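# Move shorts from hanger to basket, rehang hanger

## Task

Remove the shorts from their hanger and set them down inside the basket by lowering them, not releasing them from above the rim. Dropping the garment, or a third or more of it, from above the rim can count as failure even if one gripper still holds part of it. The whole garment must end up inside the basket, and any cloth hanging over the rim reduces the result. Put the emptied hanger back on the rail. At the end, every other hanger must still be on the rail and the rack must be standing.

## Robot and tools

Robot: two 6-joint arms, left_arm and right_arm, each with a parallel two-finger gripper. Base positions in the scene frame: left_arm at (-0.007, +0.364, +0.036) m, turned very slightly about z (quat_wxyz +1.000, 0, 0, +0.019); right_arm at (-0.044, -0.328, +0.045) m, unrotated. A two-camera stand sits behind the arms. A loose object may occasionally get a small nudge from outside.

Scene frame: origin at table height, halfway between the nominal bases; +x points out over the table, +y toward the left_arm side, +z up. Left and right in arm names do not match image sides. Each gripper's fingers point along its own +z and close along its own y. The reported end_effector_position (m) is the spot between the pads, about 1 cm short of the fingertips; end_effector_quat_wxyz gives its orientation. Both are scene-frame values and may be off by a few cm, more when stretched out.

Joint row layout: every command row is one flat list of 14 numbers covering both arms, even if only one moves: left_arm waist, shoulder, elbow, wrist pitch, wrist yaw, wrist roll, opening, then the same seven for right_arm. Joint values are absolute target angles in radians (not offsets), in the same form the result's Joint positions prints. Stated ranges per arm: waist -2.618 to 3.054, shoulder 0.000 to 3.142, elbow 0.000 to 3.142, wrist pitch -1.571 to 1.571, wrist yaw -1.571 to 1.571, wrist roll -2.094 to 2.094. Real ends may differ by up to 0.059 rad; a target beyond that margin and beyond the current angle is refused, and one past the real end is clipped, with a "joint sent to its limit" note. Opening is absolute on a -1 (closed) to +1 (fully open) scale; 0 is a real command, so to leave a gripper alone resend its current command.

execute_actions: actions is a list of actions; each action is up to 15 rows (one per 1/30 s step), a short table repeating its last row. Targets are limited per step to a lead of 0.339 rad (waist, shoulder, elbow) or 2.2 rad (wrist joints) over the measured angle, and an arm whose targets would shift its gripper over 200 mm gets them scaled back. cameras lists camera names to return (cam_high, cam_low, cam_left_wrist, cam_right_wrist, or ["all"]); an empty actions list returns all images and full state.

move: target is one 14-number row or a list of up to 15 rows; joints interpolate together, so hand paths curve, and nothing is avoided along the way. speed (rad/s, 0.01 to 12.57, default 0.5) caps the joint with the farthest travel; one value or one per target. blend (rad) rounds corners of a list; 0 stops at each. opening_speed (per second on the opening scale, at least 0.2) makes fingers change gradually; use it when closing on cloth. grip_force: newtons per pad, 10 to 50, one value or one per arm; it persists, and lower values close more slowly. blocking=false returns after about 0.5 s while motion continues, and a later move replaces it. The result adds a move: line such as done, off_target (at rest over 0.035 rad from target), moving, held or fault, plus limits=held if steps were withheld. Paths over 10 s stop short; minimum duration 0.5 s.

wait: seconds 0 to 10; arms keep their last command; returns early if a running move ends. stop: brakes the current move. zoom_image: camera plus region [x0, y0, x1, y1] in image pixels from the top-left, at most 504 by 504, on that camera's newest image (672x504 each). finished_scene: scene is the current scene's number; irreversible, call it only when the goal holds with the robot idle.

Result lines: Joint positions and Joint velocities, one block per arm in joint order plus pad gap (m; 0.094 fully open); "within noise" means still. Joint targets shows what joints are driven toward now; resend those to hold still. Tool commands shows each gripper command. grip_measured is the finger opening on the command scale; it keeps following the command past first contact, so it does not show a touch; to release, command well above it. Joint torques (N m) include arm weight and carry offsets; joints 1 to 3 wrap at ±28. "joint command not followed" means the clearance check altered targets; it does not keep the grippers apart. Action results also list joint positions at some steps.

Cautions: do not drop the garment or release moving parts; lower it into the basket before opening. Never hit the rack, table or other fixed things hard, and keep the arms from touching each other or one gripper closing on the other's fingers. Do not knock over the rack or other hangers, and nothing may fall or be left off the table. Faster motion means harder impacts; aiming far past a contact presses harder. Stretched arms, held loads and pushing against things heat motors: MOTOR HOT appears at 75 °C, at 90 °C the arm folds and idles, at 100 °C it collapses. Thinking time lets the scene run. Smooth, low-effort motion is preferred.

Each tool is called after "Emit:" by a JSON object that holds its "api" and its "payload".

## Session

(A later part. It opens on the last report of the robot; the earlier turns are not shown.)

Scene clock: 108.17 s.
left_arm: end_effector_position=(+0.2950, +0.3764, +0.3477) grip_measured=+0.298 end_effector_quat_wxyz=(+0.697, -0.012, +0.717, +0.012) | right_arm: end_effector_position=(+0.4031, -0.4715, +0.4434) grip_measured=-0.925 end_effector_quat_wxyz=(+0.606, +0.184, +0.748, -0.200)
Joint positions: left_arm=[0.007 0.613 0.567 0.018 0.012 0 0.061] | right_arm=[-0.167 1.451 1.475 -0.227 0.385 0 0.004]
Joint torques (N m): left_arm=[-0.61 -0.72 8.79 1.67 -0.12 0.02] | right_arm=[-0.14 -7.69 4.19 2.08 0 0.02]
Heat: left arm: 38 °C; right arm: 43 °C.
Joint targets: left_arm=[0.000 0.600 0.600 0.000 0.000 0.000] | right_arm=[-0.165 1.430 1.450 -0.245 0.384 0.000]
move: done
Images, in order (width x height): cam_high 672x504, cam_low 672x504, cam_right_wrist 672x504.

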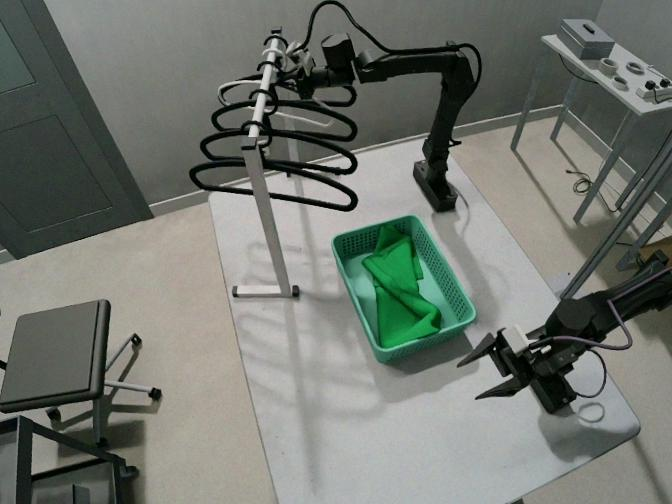

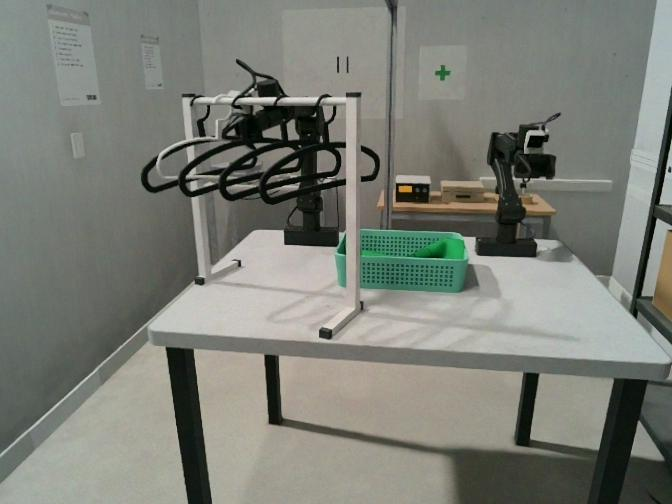

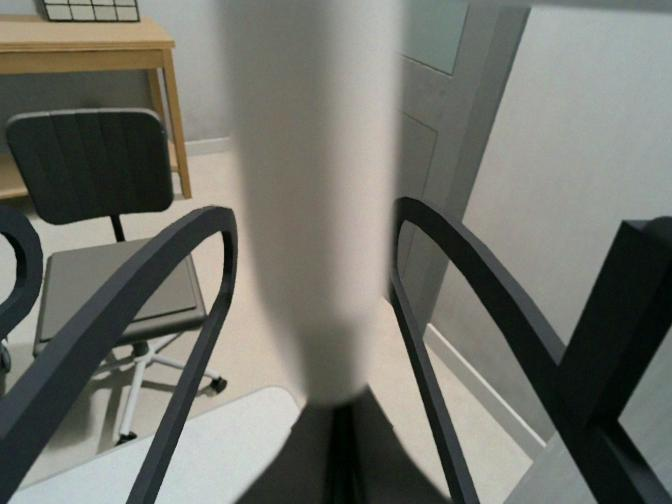

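Emit:
{"api": "move", "payload": {"target": [[0,0.6,0.6,0,0,0,0.3,-0.165,1.425,1.41,-0.22,0.384,0,-1],[0,0.6,0.6,0,0,0,0.3,-0.165,1.425,1.41,-0.22,0.384,0,-0.45]], "speed": 0.2, "opening_speed": 0.7, "cameras": ["cam_high","cam_low","cam_right_wrist"]}}

Emit:
{"api": "zoom_image", "payload": {"camera": "cam_low", "region": [130, 60, 310, 220]}}

Scene clock: 110.23 s.
left_arm: end_effector_position=(+0.2950, +0.3764, +0.3477) grip_measured=+0.298 end_effector_quat_wxyz=(+0.697, -0.012, +0.717, +0.012) | right_arm: end_effector_position=(+0.4027, -0.4713, +0.4350) grip_measured=-0.452 end_effector_quat_wxyz=(+0.606, +0.184, +0.748, -0.199)
Joint positions: left_arm=[0.007 0.613 0.567 0.018 0.012 0 0.061] | right_arm=[-0.167 1.441 1.43 -0.19 0.384 0 0.026]
Joint torques (N m): left_arm=[-0.62 -0.72 8.79 1.67 -0.13 0.02] | right_arm=[0.18 -7.2 4.51 1.91 0.05 0]
Heat: left arm: 38 °C; right arm: 43 °C.
Joint targets: left_arm=[0.000 0.600 0.600 0.000 0.000 0.000] | right_arm=[-0.165 1.425 1.410 -0.220 0.384 0.000]
move: done; target 2's new numbers were sent with right_arm's wrist pitch 0.048 rad from that target
Images, in order (width x height): cam_high 672x504, cam_low 672x504, cam_right_wrist 672x504.

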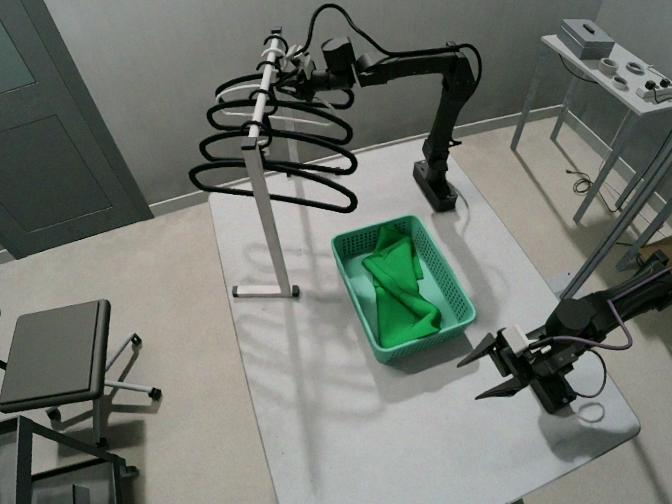

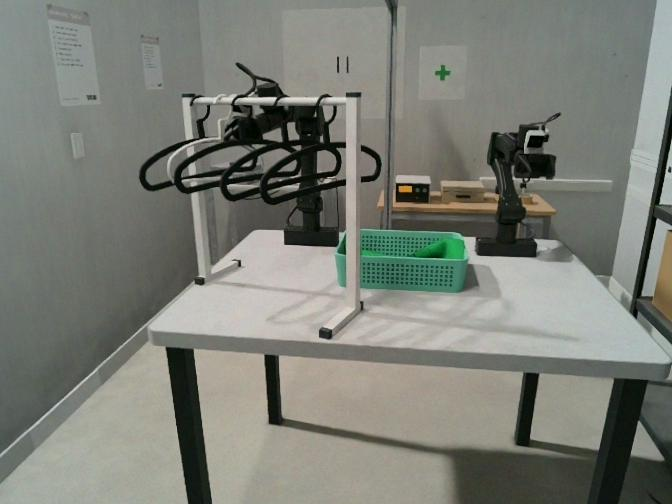

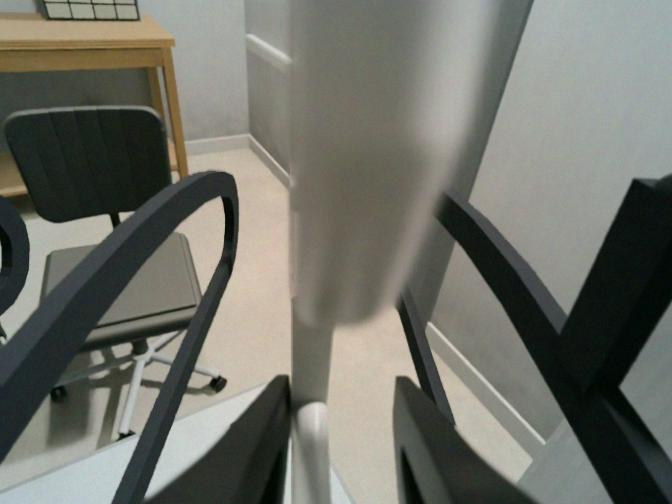

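Scaled by 2.800.

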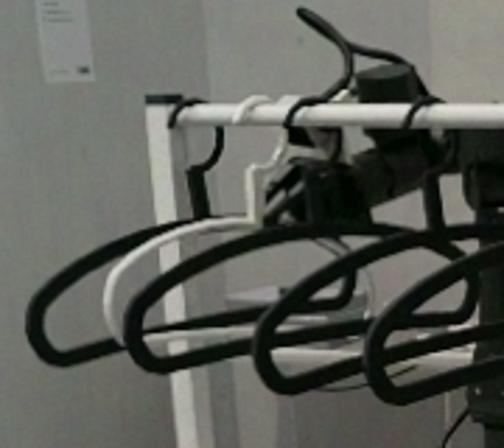

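Emit:
{"api": "move", "payload": {"target": [[0,0.6,0.6,0,0,0,0.3,-0.037,1.203,1.36,-0.32,0.514,0,-0.4],[0,0.6,0.6,0,0,0,0.3,0.2,1.06,1.7,-0.75,0.7,0,-0.4]], "speed": [0.25,0.5], "blend": [0.03,0], "cameras": ["cam_high","cam_low","cam_right_wrist"]}}

Emit:
{"api": "zoom_image", "payload": {"camera": "cam_low", "region": [130, 60, 310, 220]}}

Scene clock: 113.13 s.
left_arm: end_effector_position=(+0.2950, +0.3764, +0.3477) grip_measured=+0.298 end_effector_quat_wxyz=(+0.697, -0.012, +0.717, +0.012) | right_arm: end_effector_position=(+0.2364, -0.3891, +0.5659) grip_measured=-0.402 end_effector_quat_wxyz=(+0.654, +0.159, +0.715, -0.188)
Joint positions: left_arm=[0.007 0.613 0.567 0.018 0.012 0 0.061] | right_arm=[0.194 1.061 1.685 -0.719 0.69 0 0.028]
Joint torques (N m): left_arm=[-0.62 -0.72 8.79 1.68 -0.13 0.02] | right_arm=[0.4 -0.31 5.31 1.83 0.12 0]
Heat: left arm: 38 °C; right arm: 43 °C.
Joint targets: left_arm=[0.000 0.600 0.600 0.000 0.000 0.000] | right_arm=[0.200 1.060 1.700 -0.750 0.700 0.000]
move: done
Images, in order (width x height): cam_high 672x504, cam_low 672x504, cam_right_wrist 672x504.

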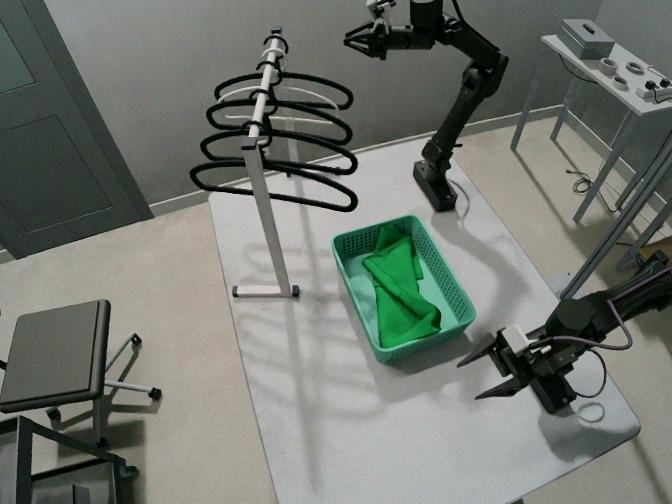

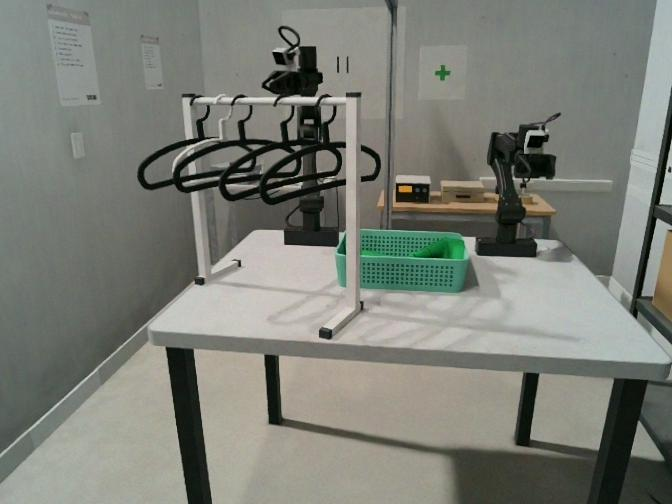

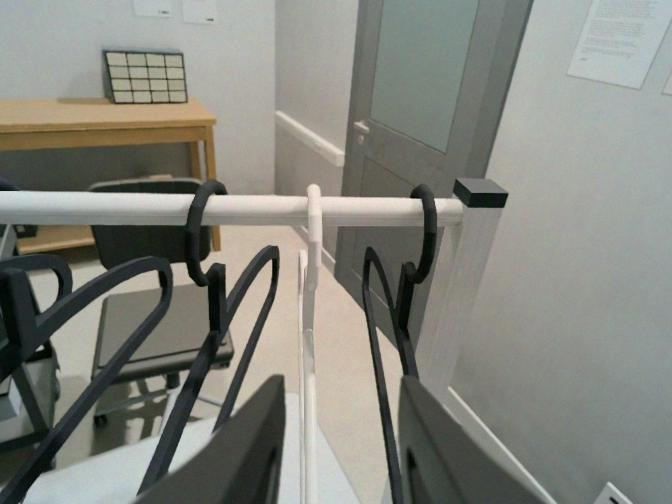

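Scaled by 2.800.

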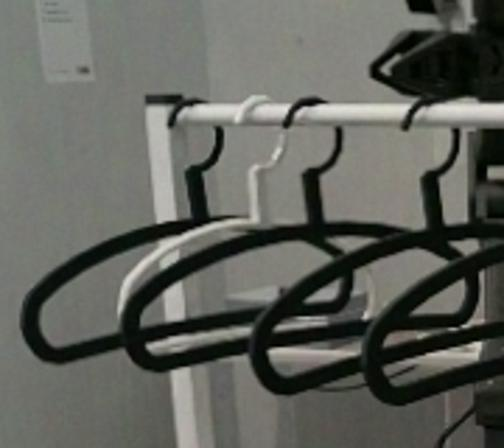

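Everything is in place.

Emit:
{"api": "finished_scene", "payload": {"scene": 1}}

The scene is finished: the task was done.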